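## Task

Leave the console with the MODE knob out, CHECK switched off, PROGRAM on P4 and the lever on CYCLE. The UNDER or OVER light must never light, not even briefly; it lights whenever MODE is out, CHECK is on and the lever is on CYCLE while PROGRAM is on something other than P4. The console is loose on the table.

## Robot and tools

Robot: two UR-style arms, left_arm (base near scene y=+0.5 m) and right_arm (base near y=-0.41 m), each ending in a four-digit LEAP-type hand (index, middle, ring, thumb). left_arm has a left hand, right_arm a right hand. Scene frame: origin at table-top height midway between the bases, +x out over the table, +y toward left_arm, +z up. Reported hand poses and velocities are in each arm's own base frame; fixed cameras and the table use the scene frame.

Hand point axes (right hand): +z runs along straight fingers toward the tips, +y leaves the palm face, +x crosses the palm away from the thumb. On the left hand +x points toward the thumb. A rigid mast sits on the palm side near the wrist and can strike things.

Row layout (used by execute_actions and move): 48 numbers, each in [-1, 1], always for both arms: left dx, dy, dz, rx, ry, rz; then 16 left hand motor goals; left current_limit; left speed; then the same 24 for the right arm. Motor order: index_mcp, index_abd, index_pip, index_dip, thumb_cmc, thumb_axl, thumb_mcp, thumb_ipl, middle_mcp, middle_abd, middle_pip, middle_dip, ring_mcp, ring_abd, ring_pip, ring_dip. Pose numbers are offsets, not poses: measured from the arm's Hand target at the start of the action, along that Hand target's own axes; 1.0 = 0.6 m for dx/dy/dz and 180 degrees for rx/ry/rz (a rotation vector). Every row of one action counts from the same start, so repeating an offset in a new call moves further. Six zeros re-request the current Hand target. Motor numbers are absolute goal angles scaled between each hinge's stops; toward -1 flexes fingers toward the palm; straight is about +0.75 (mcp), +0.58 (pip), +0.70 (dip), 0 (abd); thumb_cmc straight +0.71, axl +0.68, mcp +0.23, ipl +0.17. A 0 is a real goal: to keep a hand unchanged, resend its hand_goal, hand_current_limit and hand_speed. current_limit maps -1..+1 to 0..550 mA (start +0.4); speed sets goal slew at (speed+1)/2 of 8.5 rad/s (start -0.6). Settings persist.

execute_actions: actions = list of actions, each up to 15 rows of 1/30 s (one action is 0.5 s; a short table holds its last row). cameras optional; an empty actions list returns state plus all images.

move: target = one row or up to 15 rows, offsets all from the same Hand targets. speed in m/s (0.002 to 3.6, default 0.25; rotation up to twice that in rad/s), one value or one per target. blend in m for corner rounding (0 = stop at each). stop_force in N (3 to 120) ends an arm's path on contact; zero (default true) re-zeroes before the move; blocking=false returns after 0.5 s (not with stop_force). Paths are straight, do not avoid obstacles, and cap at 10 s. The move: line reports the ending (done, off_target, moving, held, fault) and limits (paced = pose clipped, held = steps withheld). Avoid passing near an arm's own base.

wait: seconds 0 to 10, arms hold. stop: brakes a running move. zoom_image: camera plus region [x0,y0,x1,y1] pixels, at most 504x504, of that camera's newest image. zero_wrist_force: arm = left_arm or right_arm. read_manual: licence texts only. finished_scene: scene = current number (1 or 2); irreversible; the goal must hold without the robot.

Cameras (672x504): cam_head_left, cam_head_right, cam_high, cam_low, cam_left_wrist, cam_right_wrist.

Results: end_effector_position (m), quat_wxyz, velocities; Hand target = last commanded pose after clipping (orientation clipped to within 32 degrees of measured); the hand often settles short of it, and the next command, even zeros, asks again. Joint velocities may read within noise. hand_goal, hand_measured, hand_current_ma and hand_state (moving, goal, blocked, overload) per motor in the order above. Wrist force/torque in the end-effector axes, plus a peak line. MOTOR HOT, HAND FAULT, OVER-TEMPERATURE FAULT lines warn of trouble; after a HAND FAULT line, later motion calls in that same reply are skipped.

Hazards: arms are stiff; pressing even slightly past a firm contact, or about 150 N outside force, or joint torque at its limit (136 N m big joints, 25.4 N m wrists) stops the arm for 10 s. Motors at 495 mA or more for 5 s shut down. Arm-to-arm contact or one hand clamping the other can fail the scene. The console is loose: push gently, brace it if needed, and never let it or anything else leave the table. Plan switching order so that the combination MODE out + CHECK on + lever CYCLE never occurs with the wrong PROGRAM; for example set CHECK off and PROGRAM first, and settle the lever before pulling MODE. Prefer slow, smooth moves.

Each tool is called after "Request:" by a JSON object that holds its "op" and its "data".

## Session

Request:
{"op": "execute_actions", "data": {"actions": []}}

Scene clock: 0.00 s.
left_arm: end_effector_position=(+0.3284, +0.2397, +0.1312) hand_goal=(+0.754, +0.000, +0.576, +0.696, +0.714, +0.678, +0.226, +0.168, +0.754, +0.000, +0.576, +0.696, +0.754, +0.000, +0.576, +0.696) hand_measured=(+0.754, +0.000, +0.576, +0.696, +0.714, +0.678, +0.226, +0.168, +0.754, +0.000, +0.576, +0.696, +0.754, +0.000, +0.576, +0.696) hand_current_ma=(+0, +0, +0, +0, +0, +0, +0, +0, +0, +0, +0, +0, +0, +0, +0, +0) hand_state=(goal, goal, goal, goal, goal, goal, goal, goal, goal, goal, goal, goal, goal, goal, goal, goal) hand_current_limit=0.40 hand_speed=-0.60 end_effector_quat_wxyz=(-0.001, -0.031, +1.000, +0.000) | right_arm: end_effector_position=(+0.1237, +0.3145, +0.1858) hand_goal=(+0.754, +0.000, +0.576, +0.696, +0.714, +0.678, +0.226, +0.168, +0.754, +0.000, +0.576, +0.696, +0.754, +0.000, +0.576, +0.696) hand_measured=(+0.754, +0.000, +0.576, +0.696, +0.714, +0.678, +0.226, +0.168, +0.754, +0.000, +0.576, +0.696, +0.754, +0.000, +0.576, +0.696) hand_current_ma=(+0, +0, +0, +0, +0, +0, +0, +0, +0, +0, +0, +0, +0, +0, +0, +0) hand_state=(goal, goal, goal, goal, goal, goal, goal, goal, goal, goal, goal, goal, goal, goal, goal, goal) hand_current_limit=0.40 hand_speed=-0.60 end_effector_quat_wxyz=(-0.134, -0.504, +0.835, +0.177)
Joint positions: left_arm=[3.904 -1.438 -2.308 -0.969 1.572 -0.87] | right_arm=[0.291 -1.851 2.324 -1.685 -1.299 3.868]
Joint velocities: within noise
Joint torques (N m): no reading
Wrist force (N): no reading
Wrist torque (N m): no reading
Wrist force, peak (N): no reading
Hand target: left_arm +0.3284, +0.2397, +0.1312; -0.001, -0.031, +1.000, +0.000 | right_arm +0.1237, +0.3145, +0.1858; -0.134, -0.504, +0.835, +0.177

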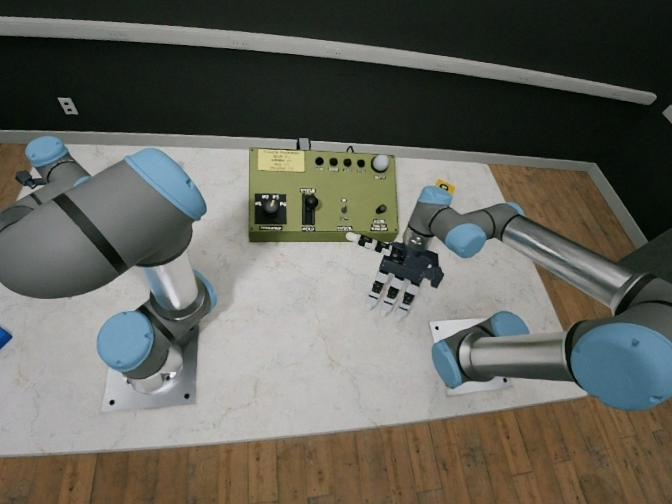

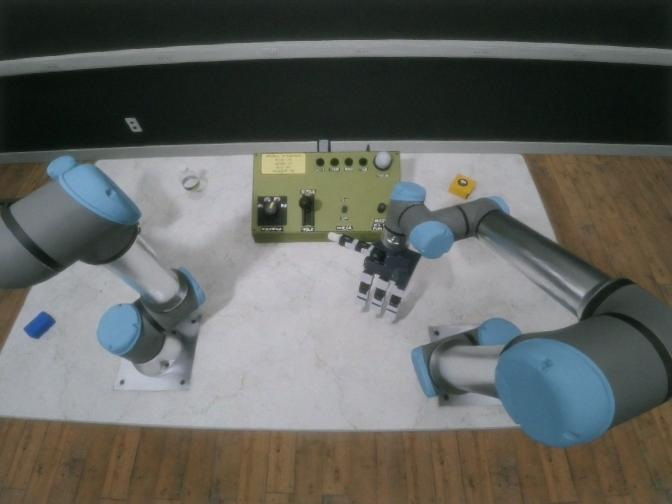

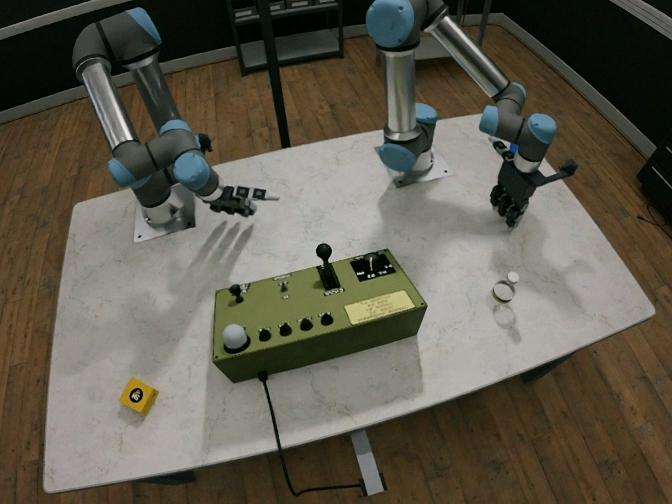

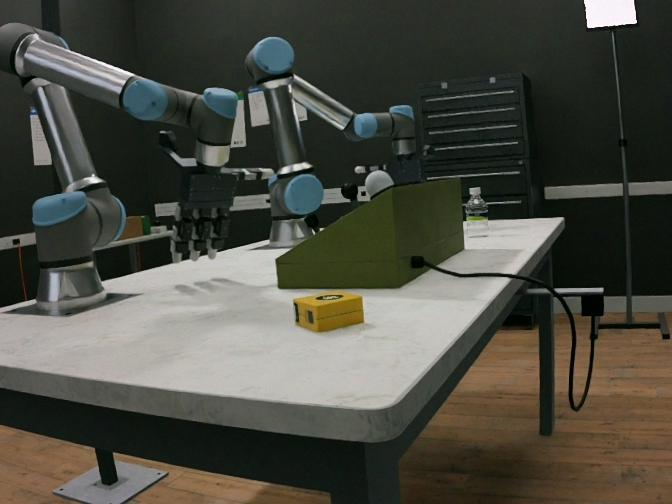

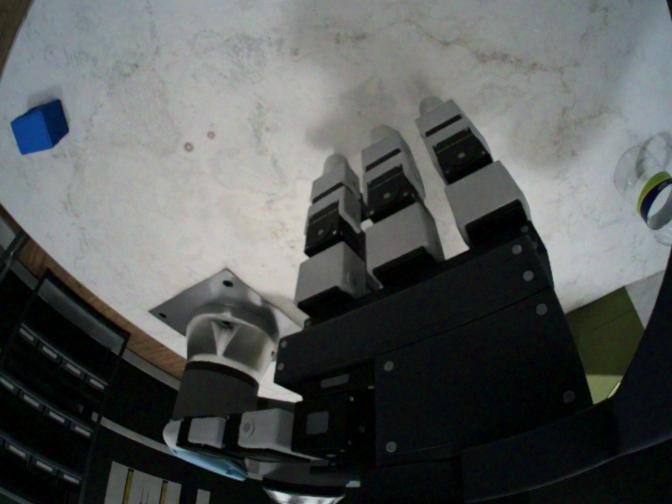

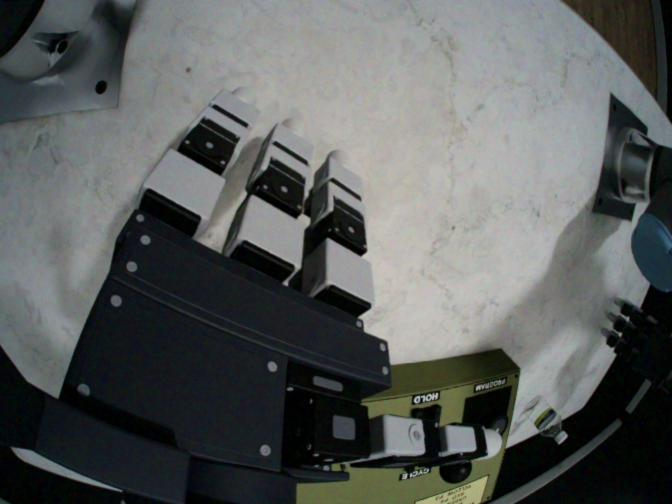

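Request:
{"op": "zoom_image", "data": {"camera": "cam_head_left", "region": [240, 140, 405, 250]}}

Request:
{"op": "zoom_image", "data": {"camera": "cam_head_right", "region": [245, 145, 405, 250]}}

Request:
{"op": "zoom_image", "data": {"camera": "cam_high", "region": [205, 235, 435, 385]}}

Request:
{"op": "zoom_image", "data": {"camera": "cam_low", "region": [260, 150, 480, 300]}}

Request:
{"op": "zoom_image", "data": {"camera": "cam_head_left", "region": [245, 180, 330, 245]}}

Request:
{"op": "zoom_image", "data": {"camera": "cam_high", "region": [300, 235, 400, 310]}}

Request:
{"op": "zoom_image", "data": {"camera": "cam_high", "region": [210, 265, 310, 340]}}

Scaled by 3.055 from the camera's 672x504 image, which has a finer 960x720 frame.

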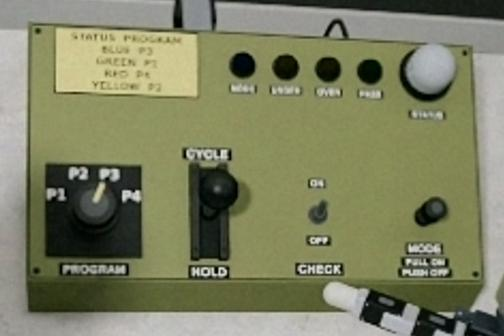

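Scaled by 3.150 from the camera's 672x504 image, which has a finer 960x720 frame.

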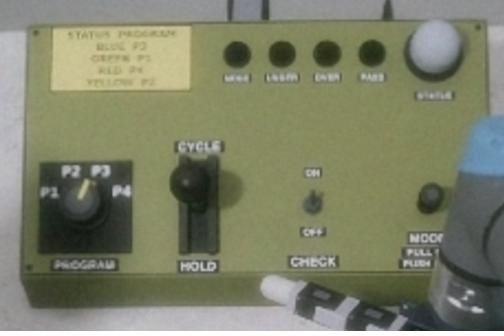

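Scaled by 2.191 from the camera's 672x504 image, which has a finer 960x720 frame.

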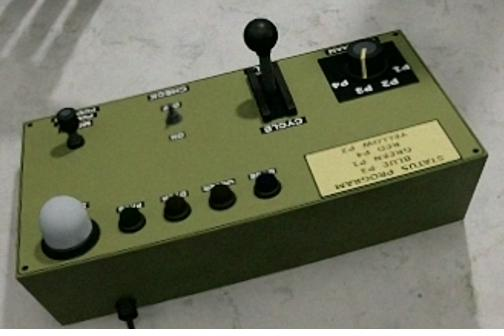

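Scaled by 2.291 from the camera's 672x504 image, which has a finer 960x720 frame.

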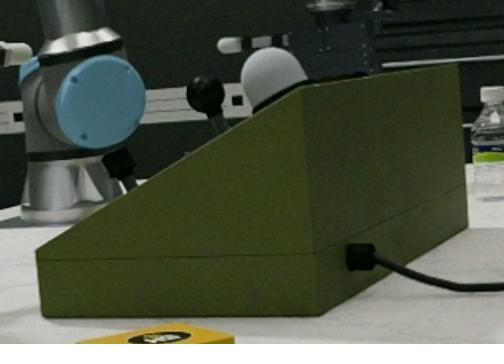

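Scaled by 5.929 from the camera's 672x504 image, which has a finer 960x720 frame.

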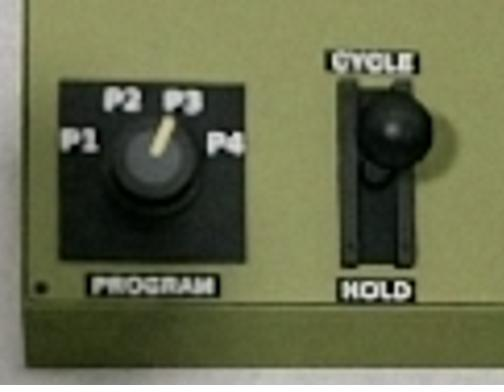

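Scaled by 5.040 from the camera's 672x504 image, which has a finer 960x720 frame.

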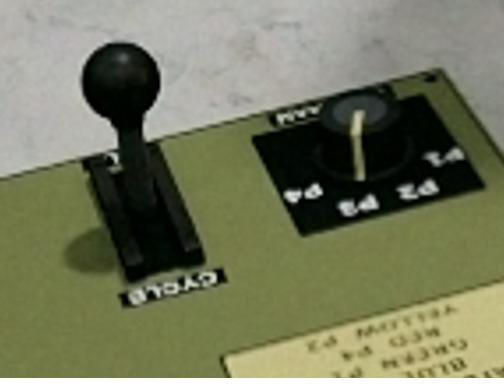

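Scaled by 5.040 from the camera's 672x504 image, which has a finer 960x720 frame.

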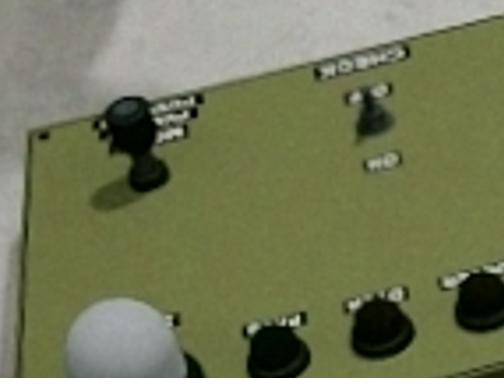

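Request:
{"op": "zoom_image", "data": {"camera": "cam_low", "region": [320, 160, 420, 240]}}

Request:
{"op": "zoom_image", "data": {"camera": "cam_head_right", "region": [280, 175, 345, 240]}}

Scaled by 5.040 from the camera's 672x504 image, which has a finer 960x720 frame.

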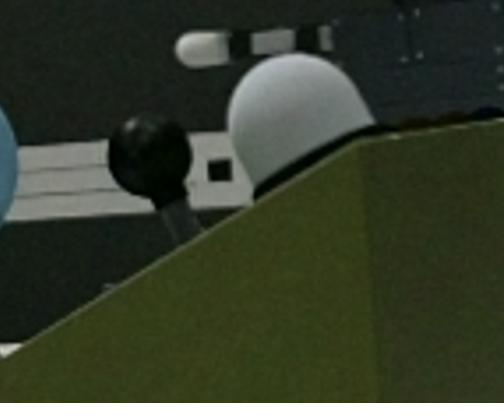

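Scaled by 7.754 from the camera's 672x504 image, which has a finer 960x720 frame.

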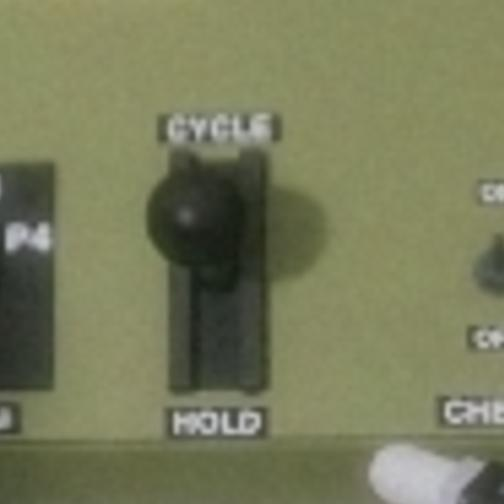

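Request:
{"op": "move", "data": {"target": [[0,0,0,0,0,0,0.754,0,0.576,0.696,0.714,0.678,0.226,0.168,0.754,0,0.576,0.696,0.754,0,0.576,0.696,0.4,-0.6,0.0087,0.082,-0.1717,0,0,0,0.754,0,0.576,0.696,0.714,0.678,0.226,0.168,0.754,0,0.576,0.696,1.0,0,-1.0,-0.32,0.75,-0.6],[0,0,0,0,0,0,0.754,0,0.576,0.696,0.714,0.678,0.226,0.168,0.754,0,0.576,0.696,0.754,0,0.576,0.696,0.4,-0.6,-0.2752,-0.1298,-0.287,0.2996,-0.0193,-0.1563,0.754,0,0.576,0.696,0.714,0.678,0.226,0.168,0.754,0,0.576,0.696,1.0,0,-1.0,-0.32,0.75,-0.6]], "speed": 0.25, "blend": 0.04, "cameras": ["cam_right_wrist","cam_high"]}}

Request:
{"op": "zoom_image", "data": {"camera": "cam_right_wrist", "region": [150, 0, 550, 300]}}

Scene clock: 81.20 s.
left_arm: end_effector_position=(+0.3284, +0.2397, +0.1312) hand_goal=(+0.754, +0.000, +0.576, +0.696, +0.714, +0.678, +0.226, +0.168, +0.754, +0.000, +0.576, +0.696, +0.754, +0.000, +0.576, +0.696) hand_measured=(+0.754, +0.000, +0.576, +0.696, +0.714, +0.678, +0.224, +0.168, +0.754, +0.000, +0.576, +0.696, +0.754, +0.000, +0.576, +0.696) hand_current_ma=(-1, +0, +1, +0, +0, -1, -4, +0, -1, +0, +1, +0, -1, +0, +1, +0) hand_state=(goal, goal, goal, goal, goal, goal, goal, goal, goal, goal, goal, goal, goal, goal, goal, goal) hand_current_limit=0.40 hand_speed=-0.60 end_effector_quat_wxyz=(-0.001, -0.031, +1.000, +0.000) | right_arm: end_effector_position=(+0.3300, +0.4003, +0.3003) hand_goal=(+0.754, +0.000, +0.576, +0.696, +0.714, +0.678, +0.226, +0.168, +0.754, +0.000, +0.576, +0.696, +1.000, +0.000, -1.000, -0.320) hand_measured=(+0.752, +0.000, +0.576, +0.696, +0.712, +0.678, +0.224, +0.168, +0.752, +0.000, +0.576, +0.696, +0.998, +0.000, -0.994, -0.318) hand_current_ma=(-1, +0, +0, +0, -1, +0, -1, +0, -1, +0, +0, +0, -1, +0, +4, +1) hand_state=(goal, goal, goal, goal, goal, goal, goal, goal, goal, goal, goal, goal, goal, goal, goal, goal) hand_current_limit=0.75 hand_speed=-0.60 end_effector_quat_wxyz=(-0.177, +0.685, -0.685, +0.176)
Joint positions: left_arm=[3.904 -1.438 -2.308 -0.969 1.572 -0.87] | right_arm=[0.628 -1.605 1.825 -2.211 -1.858 3.707]
Joint torques (N m): left_arm=[-0.83 12.58 19.19 2.61 -0.06 -0.14] | right_arm=[8.74 -15.14 -13.34 -5 -2.05 -1.98]
Wrist force (N): left_arm=[0.0 0.1 0.0] | right_arm=[-0.8 -3.9 0.3]
Wrist torque (N m): left_arm=[0.01 0.00 0.00] | right_arm=[-0.02 0.07 -0.06]
Wrist force, peak (N): left_arm=[-0.3 0.0 0.3] | right_arm=[-0.9 -4.5 0.5]
Hand target: left_arm +0.3284, +0.2397, +0.1312; -0.001, -0.031, +1.000, +0.000 | right_arm +0.3300, +0.4003, +0.3002; -0.177, +0.685, -0.685, +0.176
Off the commanded pose: left_arm 0.000 m, 0 deg | right_arm 0.000 m, 0 deg.
move: done
Images, in order (width x height): cam_high 672x504, cam_right_wrist 672x504.

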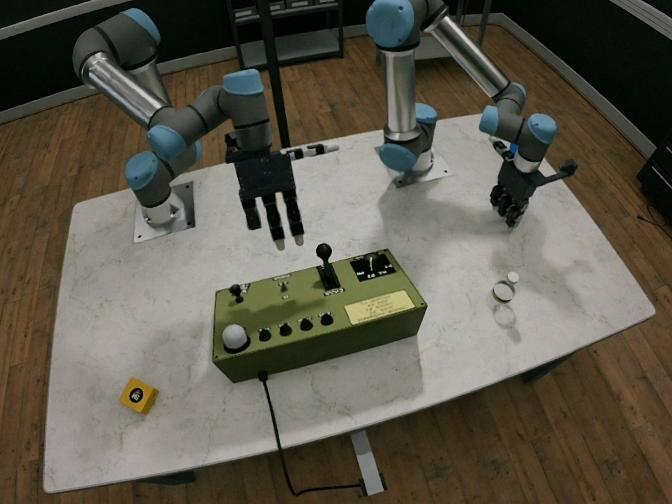

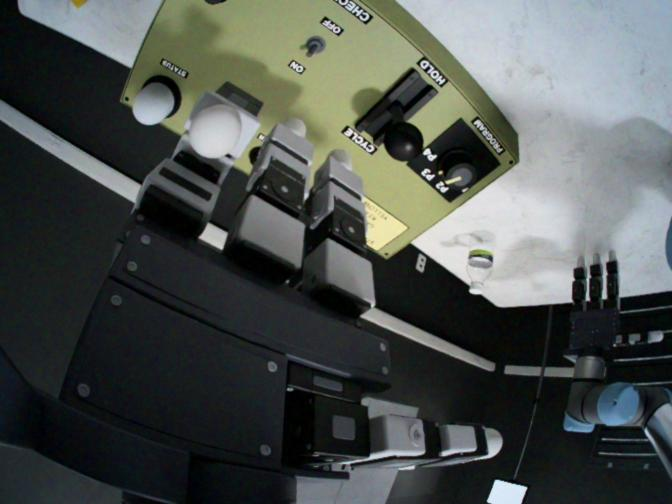

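Scaled by 1.260 from the camera's 672x504 image, which has a finer 960x720 frame.

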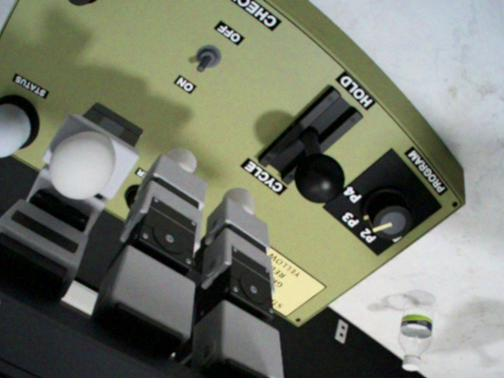

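Request:
{"op": "zoom_image", "data": {"camera": "cam_right_wrist", "region": [270, 0, 370, 90]}}

Request:
{"op": "zoom_image", "data": {"camera": "cam_right_wrist", "region": [340, 50, 530, 220]}}

Request:
{"op": "zoom_image", "data": {"camera": "cam_high", "region": [260, 270, 310, 310]}}

Scaled by 5.040 from the camera's 672x504 image, which has a finer 960x720 frame.

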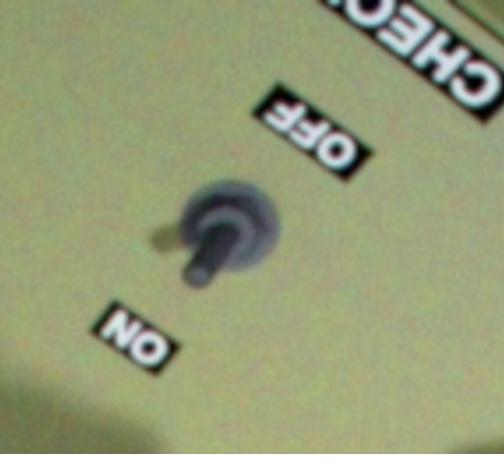

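Scaled by 2.653 from the camera's 672x504 image, which has a finer 960x720 frame.

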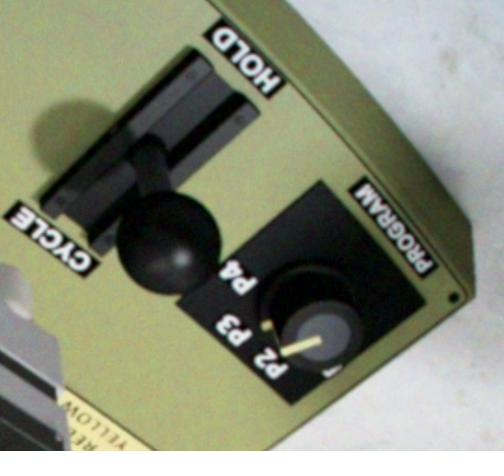

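Scaled by 10.080 from the camera's 672x504 image, which has a finer 960x720 frame.

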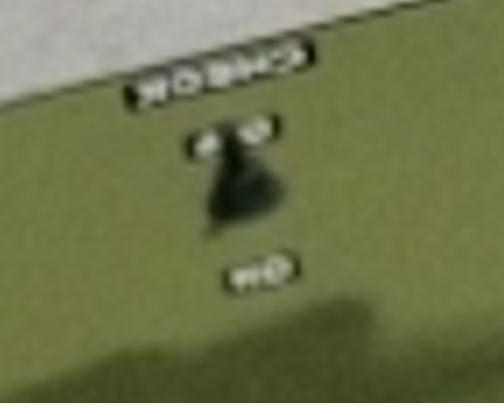

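Request:
{"op": "move", "data": {"target": [0,0,0,0,0,0,0.754,0,0.576,0.696,0.714,0.678,0.226,0.168,0.754,0,0.576,0.696,0.754,0,0.576,0.696,0.4,-0.6,0.0288,-0.0138,0.2,0,0,0,1.0,0,-1.0,-0.32,0.714,0.678,0.226,0.168,1.0,0,-1.0,-0.32,1.0,0,-1.0,-0.32,0.75,-0.6], "speed": 0.15, "cameras": ["cam_right_wrist","cam_high"]}}

Request:
{"op": "zoom_image", "data": {"camera": "cam_right_wrist", "region": [160, 0, 380, 165]}}

Request:
{"op": "zoom_image", "data": {"camera": "cam_right_wrist", "region": [330, 30, 550, 195]}}

Scene clock: 220.33 s.
left_arm: end_effector_position=(+0.3284, +0.2397, +0.1312) hand_goal=(+0.754, +0.000, +0.576, +0.696, +0.714, +0.678, +0.226, +0.168, +0.754, +0.000, +0.576, +0.696, +0.754, +0.000, +0.576, +0.696) hand_measured=(+0.754, +0.000, +0.576, +0.696, +0.714, +0.678, +0.224, +0.168, +0.754, +0.000, +0.576, +0.696, +0.754, +0.000, +0.576, +0.696) hand_current_ma=(-1, +0, +1, +0, +0, -1, -4, +0, -1, +0, +1, +0, -1, +0, +1, +0) hand_state=(goal, goal, goal, goal, goal, goal, goal, goal, goal, goal, goal, goal, goal, goal, goal, goal) hand_current_limit=0.40 hand_speed=-0.60 end_effector_quat_wxyz=(-0.001, -0.031, +1.000, +0.000) | right_arm: end_effector_position=(+0.3952, +0.3830, +0.1992) hand_goal=(+1.000, +0.000, -1.000, -0.320, +0.714, +0.678, +0.226, +0.168, +1.000, +0.000, -1.000, -0.320, +1.000, +0.000, -1.000, -0.320) hand_measured=(+0.990, +0.000, -0.994, -0.316, +0.712, +0.678, +0.224, +0.168, +0.990, +0.000, -0.994, -0.316, +0.998, +0.000, -0.994, -0.318) hand_current_ma=(-8, +0, +5, +2, -1, +0, -1, +0, -9, +0, +4, +2, -1, +0, +4, +1) hand_state=(goal, goal, goal, goal, goal, goal, goal, goal, goal, goal, goal, goal, goal, goal, goal, goal) hand_current_limit=0.75 hand_speed=-0.60 end_effector_quat_wxyz=(-0.177, +0.685, -0.685, +0.176)
Joint positions: left_arm=[3.904 -1.438 -2.308 -0.969 1.572 -0.87] | right_arm=[0.522 -1.441 1.934 -2.51 -1.814 3.608]
Joint torques (N m): left_arm=[-1.17 11.85 17.74 2.66 -0.04 0.14] | right_arm=[-9.32 -19.39 -10.11 -5.18 0.92 -2.17]
Wrist force (N): left_arm=[0.2 0.0 0.0] | right_arm=[-0.9 -4.0 0.1]
Wrist torque (N m): left_arm=[0.00 -0.02 0.02] | right_arm=[-0.02 0.08 -0.04]
Wrist force, peak (N): left_arm=[0.4 -0.3 0.1] | right_arm=[-0.9 -4.0 1.3]
Hand target: left_arm +0.3284, +0.2397, +0.1312; -0.001, -0.031, +1.000, +0.000 | right_arm +0.3952, +0.3830, +0.1991; -0.177, +0.685, -0.685, +0.176
Off the commanded pose: left_arm 0.000 m, 0 deg | right_arm 0.000 m, 0 deg.
move: done
Images, in order (width x height): cam_high 672x504, cam_right_wrist 672x504.

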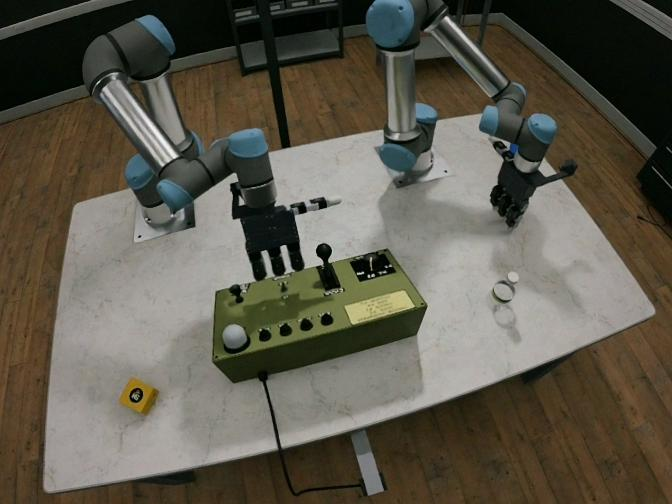

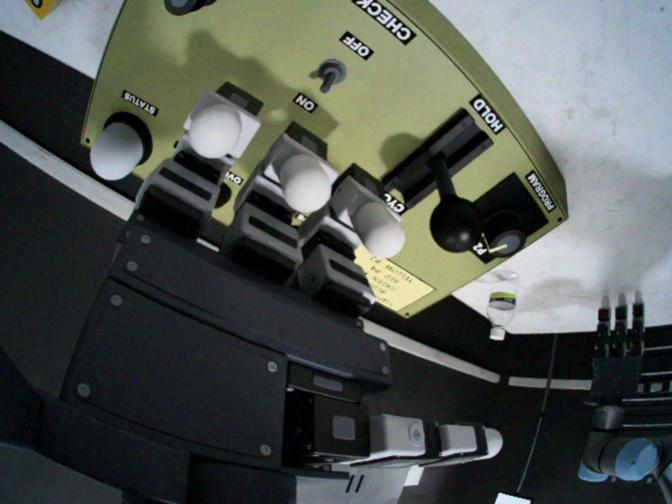

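Scaled by 2.291 from the camera's 672x504 image, which has a finer 960x720 frame.

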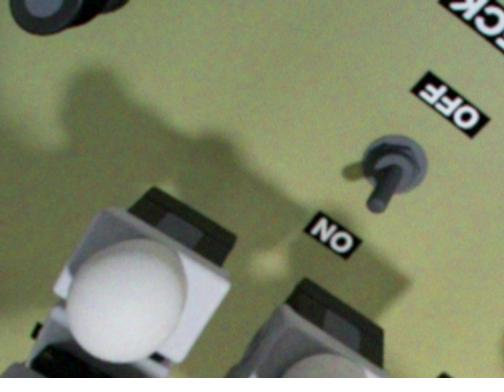

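Scaled by 2.291 from the camera's 672x504 image, which has a finer 960x720 frame.

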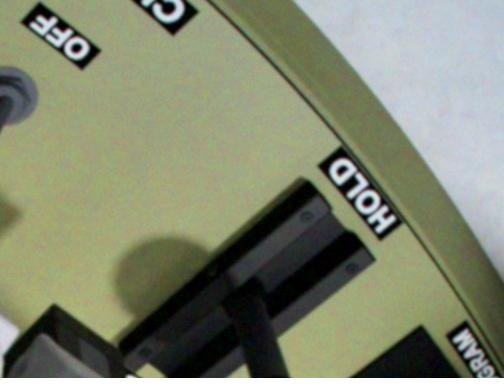

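Request:
{"op": "move", "data": {"target": [[0,0,0,0,0,0,0.754,0,0.576,0.696,0.714,0.678,0.226,0.168,0.754,0,0.576,0.696,0.754,0,0.576,0.696,0.4,-0.6,0,-0.0167,0.02,0,0,0,1.0,0,-1.0,-0.32,0.714,0.678,0.226,0.168,1.0,0,-1.0,-0.32,1.0,0,-1.0,-0.32,0.75,-0.6],[0,0,0,0,0,0,0.754,0,0.576,0.696,0.714,0.678,0.226,0.168,0.754,0,0.576,0.696,0.754,0,0.576,0.696,0.4,-0.6,0,-0.0167,0.0917,0,0,0,1.0,0,-1.0,-0.32,0.714,0.678,0.226,0.168,1.0,0,-1.0,-0.32,1.0,0,-1.0,-0.32,0.75,-0.6]], "speed": 0.05, "stop_force": 4, "cameras": ["cam_right_wrist","cam_high"]}}

Request:
{"op": "zoom_image", "data": {"camera": "cam_right_wrist", "region": [220, 40, 420, 190]}}

Request:
{"op": "zoom_image", "data": {"camera": "cam_high", "region": [205, 235, 345, 340]}}

Scene clock: 246.90 s.
left_arm: end_effector_position=(+0.3284, +0.2397, +0.1312) hand_goal=(+0.754, +0.000, +0.576, +0.696, +0.714, +0.678, +0.226, +0.168, +0.754, +0.000, +0.576, +0.696, +0.754, +0.000, +0.576, +0.696) hand_measured=(+0.754, +0.000, +0.576, +0.696, +0.714, +0.678, +0.224, +0.168, +0.754, +0.000, +0.576, +0.696, +0.754, +0.000, +0.576, +0.696) hand_current_ma=(-1, +0, +1, +0, +0, -1, -4, +0, -1, +0, +1, +0, -1, +0, +1, +0) hand_state=(goal, goal, goal, goal, goal, goal, goal, goal, goal, goal, goal, goal, goal, goal, goal, goal) hand_current_limit=0.40 hand_speed=-0.60 end_effector_quat_wxyz=(-0.001, -0.031, +1.000, +0.000) | right_arm: end_effector_position=(+0.4305, +0.3830, +0.1558) hand_goal=(+1.000, +0.000, -1.000, -0.320, +0.714, +0.678, +0.226, +0.168, +1.000, +0.000, -1.000, -0.320, +1.000, +0.000, -1.000, -0.320) hand_measured=(+0.990, +0.000, -0.994, -0.316, +0.712, +0.678, +0.224, +0.168, +0.990, +0.000, -0.994, -0.316, +0.998, +0.000, -0.994, -0.318) hand_current_ma=(-8, +0, +5, +2, -1, +0, -1, +0, -8, +0, +4, +2, -1, +0, +4, +1) hand_state=(goal, goal, goal, goal, goal, goal, goal, goal, goal, goal, goal, goal, goal, goal, goal, goal) hand_current_limit=0.75 hand_speed=-0.60 end_effector_quat_wxyz=(-0.176, +0.685, -0.685, +0.176)
Joint positions: left_arm=[3.904 -1.438 -2.308 -0.969 1.572 -0.87] | right_arm=[0.488 -1.326 1.923 -2.622 -1.799 3.577]
Joint torques (N m): left_arm=[-1.01 13.55 18.85 2.61 -0.27 0.12] | right_arm=[-9.83 -23.56 -24.56 -5.16 0.87 -2.28]
Wrist force (N): left_arm=[-0.2 -0.1 0.2] | right_arm=[-0.9 -4.0 0.5]
Wrist torque (N m): left_arm=[-0.03 0.02 -0.01] | right_arm=[-0.01 0.09 -0.09]
Wrist force, peak (N): left_arm=[0.4 0.2 0.1] | right_arm=[-0.8 -4.3 0.1]
Hand target: left_arm +0.3284, +0.2397, +0.1312; -0.001, -0.031, +1.000, +0.000 | right_arm +0.4306, +0.3830, +0.1558; -0.177, +0.685, -0.685, +0.176
Off the commanded pose: left_arm 0.000 m, 0 deg | right_arm 0.000 m, 0 deg.
move: done
Images, in order (width x height): cam_high 672x504, cam_right_wrist 672x504.

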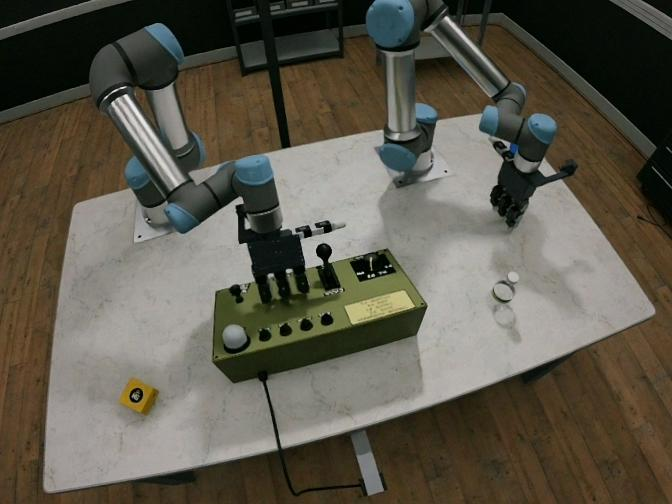

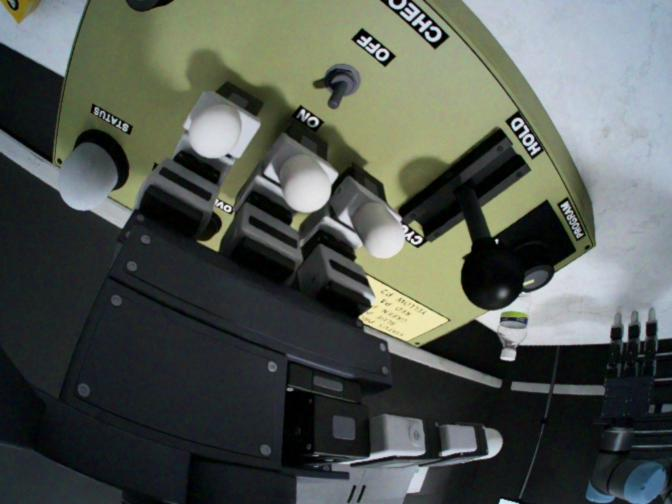

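Scaled by 2.520 from the camera's 672x504 image, which has a finer 960x720 frame.

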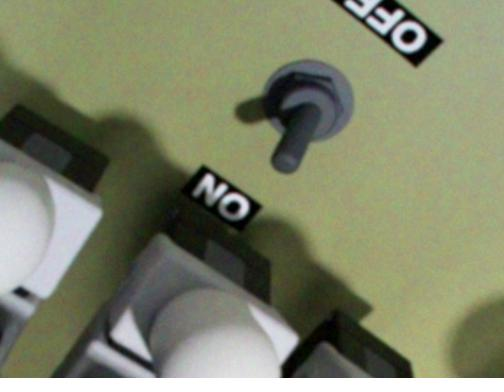

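Scaled by 3.600 from the camera's 672x504 image, which has a finer 960x720 frame.

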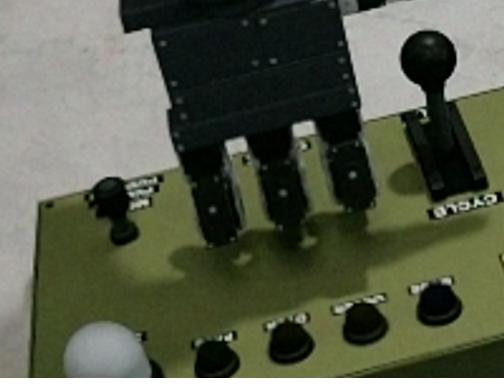

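Request:
{"op": "move", "data": {"target": [[0,0,0,0,0,0,0.754,0,0.576,0.696,0.714,0.678,0.226,0.168,0.754,0,0.576,0.696,0.754,0,0.576,0.696,0.4,-0.6,0.0,0.0,0.005,0,0,0,1.0,0,-1.0,-0.32,0.714,0.678,0.226,0.168,1.0,0,-1.0,-0.32,1.0,0,-1.0,-0.32,0.75,-0.6],[0,0,0,0,0,0,0.754,0,0.576,0.696,0.714,0.678,0.226,0.168,0.754,0,0.576,0.696,0.754,0,0.576,0.696,0.4,-0.6,0.0,0.06,0.005,0,0,0,1.0,0,-1.0,-0.32,0.714,0.678,0.226,0.168,1.0,0,-1.0,-0.32,1.0,0,-1.0,-0.32,0.75,-0.6]], "speed": 0.03, "stop_force": 30, "cameras": ["cam_right_wrist","cam_high"]}}

Request:
{"op": "zoom_image", "data": {"camera": "cam_right_wrist", "region": [220, 40, 420, 190]}}

Request:
{"op": "zoom_image", "data": {"camera": "cam_high", "region": [205, 235, 345, 340]}}

Scene clock: 269.07 s.
left_arm: end_effector_position=(+0.3284, +0.2397, +0.1312) hand_goal=(+0.754, +0.000, +0.576, +0.696, +0.714, +0.678, +0.226, +0.168, +0.754, +0.000, +0.576, +0.696, +0.754, +0.000, +0.576, +0.696) hand_measured=(+0.754, +0.000, +0.576, +0.696, +0.714, +0.678, +0.224, +0.168, +0.754, +0.000, +0.576, +0.696, +0.754, +0.000, +0.576, +0.696) hand_current_ma=(-1, +0, +1, +0, +0, -1, -4, +0, -1, +0, +1, +0, -1, +0, +1, +0) hand_state=(goal, goal, goal, goal, goal, goal, goal, goal, goal, goal, goal, goal, goal, goal, goal, goal) hand_current_limit=0.40 hand_speed=-0.60 end_effector_quat_wxyz=(-0.001, -0.031, +1.000, +0.000) | right_arm: end_effector_position=(+0.4011, +0.3830, +0.1363) hand_goal=(+1.000, +0.000, -1.000, -0.320, +0.714, +0.678, +0.226, +0.168, +1.000, +0.000, -1.000, -0.320, +1.000, +0.000, -1.000, -0.320) hand_measured=(+0.990, +0.000, -0.994, -0.316, +0.712, +0.678, +0.224, +0.168, +1.002, -0.002, -0.978, -0.316, +0.998, +0.000, -0.994, -0.318) hand_current_ma=(-8, +0, +4, +2, -1, +0, -1, +0, +1, +0, +26, +2, -1, +0, +4, +1) hand_state=(goal, goal, goal, goal, goal, goal, goal, goal, goal, goal, blocked, goal, goal, goal, goal, goal) hand_current_limit=0.75 hand_speed=-0.60 end_effector_quat_wxyz=(-0.177, +0.685, -0.685, +0.177)
Joint positions: left_arm=[3.904 -1.438 -2.308 -0.969 1.572 -0.87] | right_arm=[0.517 -1.343 2.007 -2.683 -1.812 3.603]
Joint torques (N m): left_arm=[0.39 12.04 20.11 2.86 -0.35 -0.05] | right_arm=[-2.89 -9.9 -17.19 5.69 3.66 -1.95]
Wrist force (N): left_arm=[-0.1 0.0 0.3] | right_arm=[-0.3 -32.4 -9.8]
Wrist torque (N m): left_arm=[-0.03 0.02 0.00] | right_arm=[1.35 0.36 -0.88]
Wrist force, peak (N): left_arm=[-0.4 -0.1 0.4] | right_arm=[-0.4 -36.4 -12.4]
Hand target: left_arm +0.3284, +0.2397, +0.1312; -0.001, -0.031, +1.000, +0.000 | right_arm +0.4011, +0.3830, +0.1362; -0.177, +0.685, -0.685, +0.177 (not the last commanded pose)
Off the commanded pose: left_arm 0.000 m, 0 deg | right_arm 0.001 m, 0 deg.
move: contact (right_arm); path passed 1 of 2 targets
Images, in order (width x height): cam_high 672x504, cam_right_wrist 672x504.

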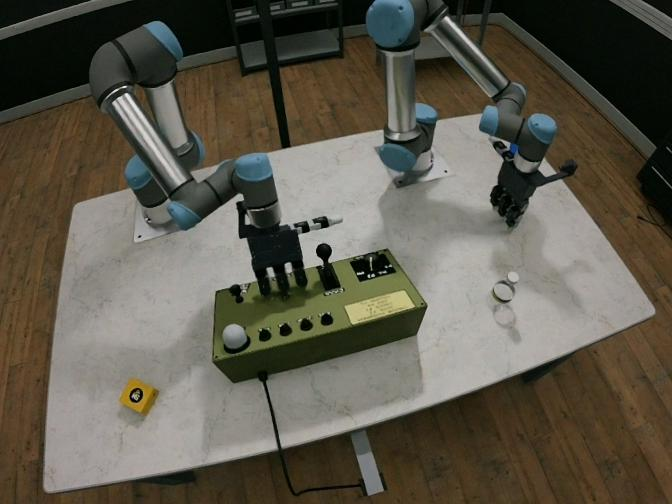

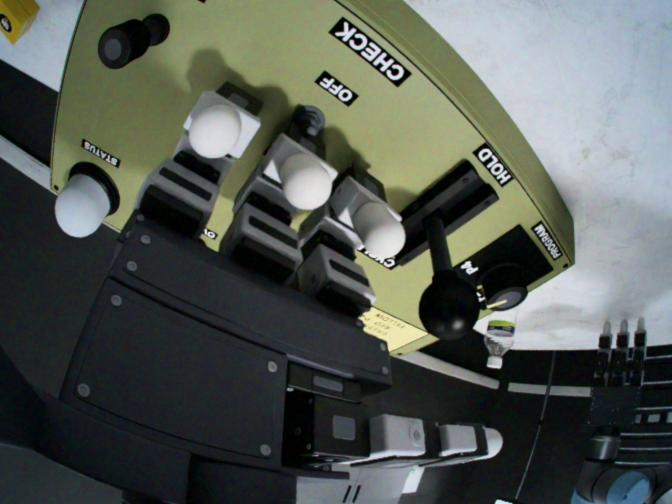

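Scaled by 2.520 from the camera's 672x504 image, which has a finer 960x720 frame.

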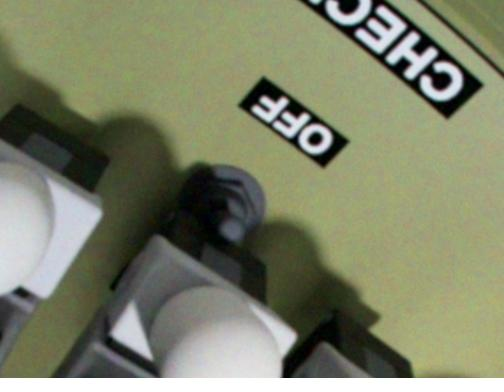

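Scaled by 3.600 from the camera's 672x504 image, which has a finer 960x720 frame.

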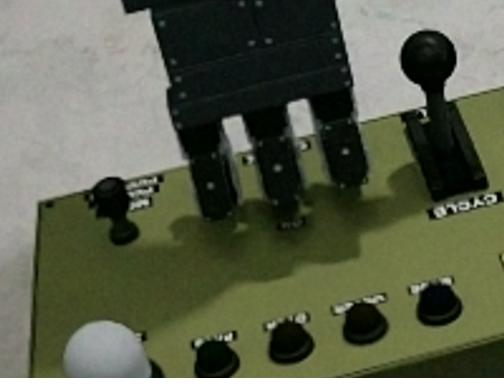

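Request:
{"op": "move", "data": {"target": [0,0,0,0,0,0,0.754,0,0.576,0.696,0.714,0.678,0.226,0.168,0.754,0,0.576,0.696,0.754,0,0.576,0.696,0.4,-0.6,0.0,-0.035,0,0,0,0,1.0,0,-1.0,-0.32,0.714,0.678,0.226,0.168,1.0,0,-1.0,-0.32,1.0,0,-1.0,-0.32,0.75,-0.6], "speed": 0.05, "cameras": ["cam_right_wrist","cam_high"]}}

Request:
{"op": "zoom_image", "data": {"camera": "cam_right_wrist", "region": [220, 40, 420, 190]}}

Scene clock: 278.60 s.
left_arm: end_effector_position=(+0.3284, +0.2397, +0.1312) hand_goal=(+0.754, +0.000, +0.576, +0.696, +0.714, +0.678, +0.226, +0.168, +0.754, +0.000, +0.576, +0.696, +0.754, +0.000, +0.576, +0.696) hand_measured=(+0.754, +0.000, +0.576, +0.696, +0.714, +0.678, +0.224, +0.168, +0.754, +0.000, +0.576, +0.696, +0.754, +0.000, +0.576, +0.696) hand_current_ma=(-1, +0, +1, +0, +0, -1, -4, +0, -1, +0, +1, +0, -1, +0, +1, +0) hand_state=(goal, goal, goal, goal, goal, goal, goal, goal, goal, goal, goal, goal, goal, goal, goal, goal) hand_current_limit=0.40 hand_speed=-0.60 end_effector_quat_wxyz=(-0.001, -0.031, +1.000, +0.000) | right_arm: end_effector_position=(+0.4194, +0.3830, +0.1464) hand_goal=(+1.000, +0.000, -1.000, -0.320, +0.714, +0.678, +0.226, +0.168, +1.000, +0.000, -1.000, -0.320, +1.000, +0.000, -1.000, -0.320) hand_measured=(+0.990, +0.000, -0.994, -0.316, +0.712, +0.678, +0.224, +0.168, +0.998, -0.002, -0.994, -0.316, +0.998, +0.000, -0.994, -0.318) hand_current_ma=(-8, +0, +4, +2, -1, +0, -1, +0, +0, +0, +4, +2, -1, +0, +4, +1) hand_state=(goal, goal, goal, goal, goal, goal, goal, goal, goal, goal, goal, goal, goal, goal, goal, goal) hand_current_limit=0.75 hand_speed=-0.60 end_effector_quat_wxyz=(-0.177, +0.685, -0.685, +0.177)
Joint positions: left_arm=[3.904 -1.438 -2.308 -0.969 1.572 -0.87] | right_arm=[0.499 -1.33 1.958 -2.651 -1.804 3.587]
Joint torques (N m): left_arm=[-0.97 13.2 18.91 2.9 -0.2 0.21] | right_arm=[-9.86 -24.22 -37.69 -0.88 0.95 -2.31]
Wrist force (N): left_arm=[-0.2 -0.1 0.1] | right_arm=[-0.9 -4.1 0.5]
Wrist torque (N m): left_arm=[-0.02 0.03 -0.01] | right_arm=[-0.04 0.10 -0.08]
Wrist force, peak (N): left_arm=[0.1 -0.1 0.3] | right_arm=[-0.1 -32.7 -9.9]
Hand target: left_arm +0.3284, +0.2397, +0.1312; -0.001, -0.031, +1.000, +0.000 | right_arm +0.4195, +0.3830, +0.1464; -0.177, +0.685, -0.685, +0.177
Off the commanded pose: left_arm 0.000 m, 0 deg | right_arm 0.000 m, 0 deg.
move: done
Images, in order (width x height): cam_high 672x504, cam_right_wrist 672x504.

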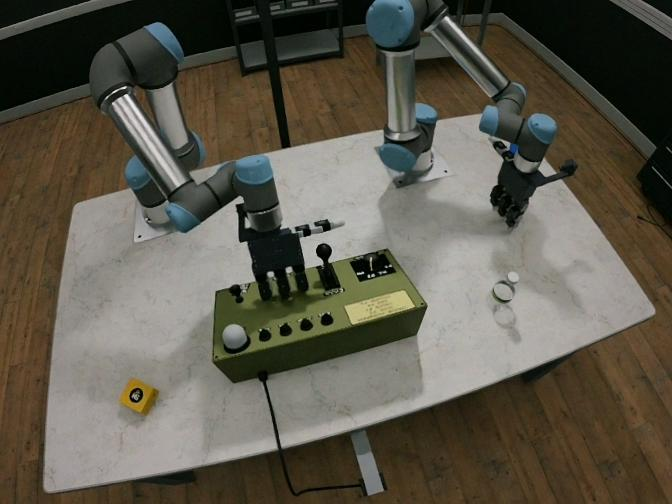

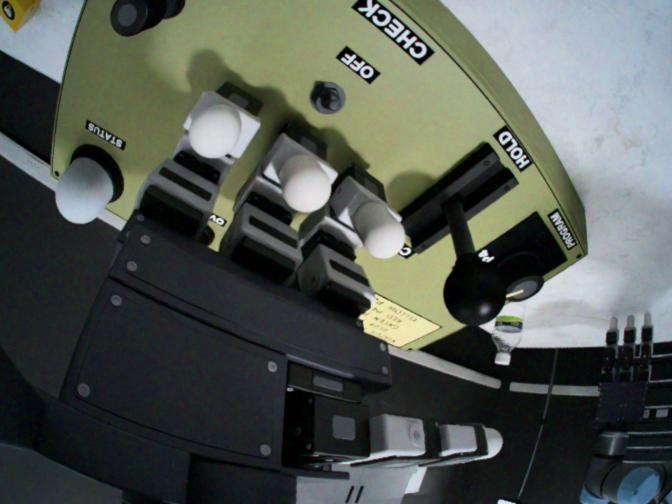

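Scaled by 2.520 from the camera's 672x504 image, which has a finer 960x720 frame.

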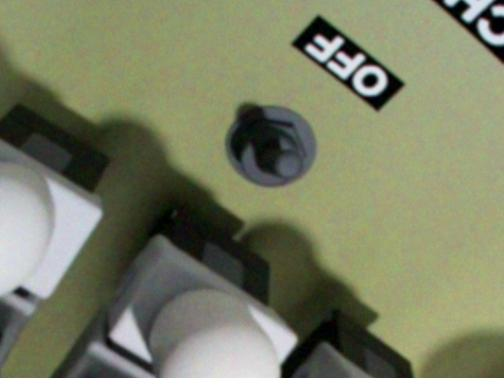

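Request:
{"op": "move", "data": {"target": [[0,0,0,0,0,0,0.754,0,0.576,0.696,0.714,0.678,0.226,0.168,0.754,0,0.576,0.696,0.754,0,0.576,0.696,0.4,-0.6,0,0,-0.2333,0,0,0,1.0,0,-1.0,-0.32,0.714,0.678,0.226,0.168,1.0,0,-1.0,-0.32,1.0,0,-1.0,-0.32,0.75,-0.6],[0,0,0,0,0,0,0.754,0,0.576,0.696,0.714,0.678,0.226,0.168,0.754,0,0.576,0.696,0.754,0,0.576,0.696,0.4,-0.6,-0.195,0.2012,-0.194,0,0,0,-0.6,0,-0.5,0.696,0.714,0.678,0.226,0.168,-0.6,0,-0.5,0.696,-0.6,0,-0.5,0.696,0.75,-0.6]], "speed": 0.2, "blend": [0.03,0], "cameras": ["cam_right_wrist","cam_high","cam_low"]}}

Request:
{"op": "zoom_image", "data": {"camera": "cam_high", "region": [205, 220, 435, 375]}}

Scene clock: 362.53 s.
left_arm: end_effector_position=(+0.3284, +0.2397, +0.1312) hand_goal=(+0.754, +0.000, +0.576, +0.696, +0.714, +0.678, +0.226, +0.168, +0.754, +0.000, +0.576, +0.696, +0.754, +0.000, +0.576, +0.696) hand_measured=(+0.754, +0.000, +0.576, +0.696, +0.714, +0.678, +0.224, +0.168, +0.754, +0.000, +0.576, +0.696, +0.754, +0.000, +0.576, +0.696) hand_current_ma=(-1, +0, +1, +0, +0, -1, -4, +0, -1, +0, +1, +0, -1, +0, +1, +0) hand_state=(goal, goal, goal, goal, goal, goal, goal, goal, goal, goal, goal, goal, goal, goal, goal, goal) hand_current_limit=0.40 hand_speed=-0.60 end_effector_quat_wxyz=(-0.001, -0.031, +1.000, +0.000) | right_arm: end_effector_position=(+0.2575, +0.5000, +0.1899) hand_goal=(-0.600, +0.000, -0.500, +0.696, +0.714, +0.678, +0.226, +0.168, -0.600, +0.000, -0.500, +0.696, -0.600, +0.000, -0.500, +0.696) hand_measured=(-0.584, +0.000, -0.500, +0.694, +0.712, +0.678, +0.224, +0.168, -0.584, -0.002, -0.500, +0.694, -0.578, +0.000, -0.500, +0.694) hand_current_ma=(+19, +0, +0, -1, -1, +0, -1, +0, +20, +0, +0, -1, +27, +0, +0, -1) hand_state=(goal, goal, goal, goal, goal, goal, goal, goal, goal, goal, goal, goal, blocked, goal, goal, goal) hand_current_limit=0.75 hand_speed=-0.60 end_effector_quat_wxyz=(-0.177, +0.685, -0.685, +0.177)
Joint positions: left_arm=[3.904 -1.438 -2.308 -0.969 1.572 -0.87] | right_arm=[0.881 -1.411 1.897 -2.395 -1.953 3.957]
Joint torques (N m): left_arm=[0.83 13.43 20.65 3.08 -0.59 0.29] | right_arm=[9.2 -21.98 -36.72 -0.79 -1.85 2.26]
Wrist force (N): left_arm=[-0.1 0.0 0.1] | right_arm=[-0.5 -3.8 0.5]
Wrist torque (N m): left_arm=[-0.01 0.02 0.00] | right_arm=[0.23 -0.05 -0.23]
Wrist force, peak (N): left_arm=[0.4 -0.3 0.2] | right_arm=[-0.4 -4.6 0.2]
Hand target: left_arm +0.3284, +0.2397, +0.1312; -0.001, -0.031, +1.000, +0.000 | right_arm +0.2575, +0.5000, +0.1899; -0.177, +0.685, -0.685, +0.177
Off the commanded pose: left_arm 0.000 m, 0 deg | right_arm 0.000 m, 0 deg.
move: done
Images, in order (width x height): cam_high 672x504, cam_low 672x504, cam_right_wrist 672x504.

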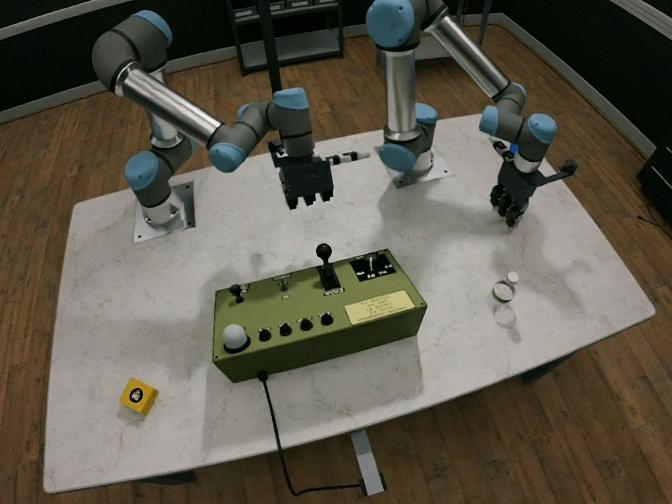

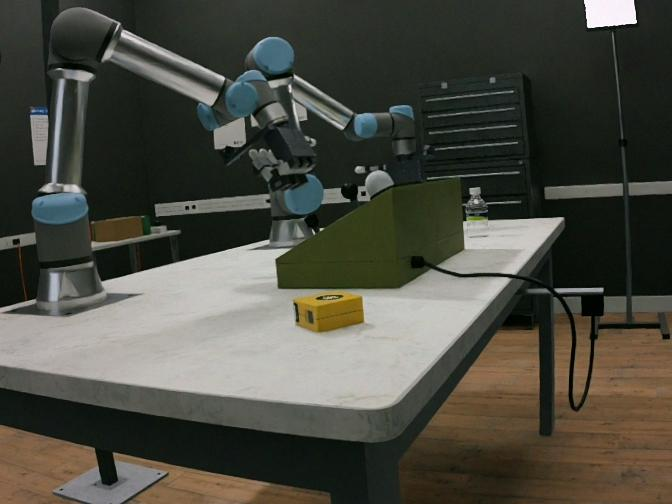

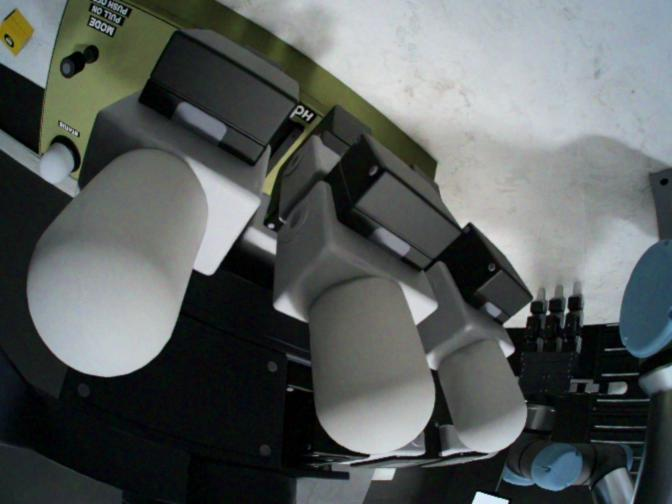

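Scaled by 2.191 from the camera's 672x504 image, which has a finer 960x720 frame.

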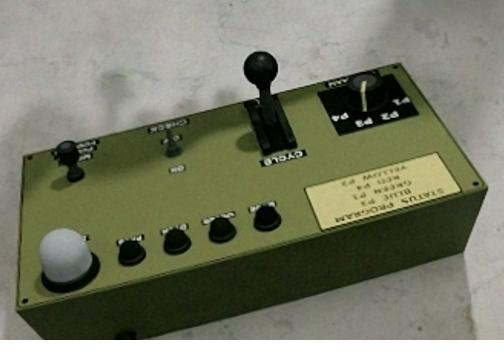

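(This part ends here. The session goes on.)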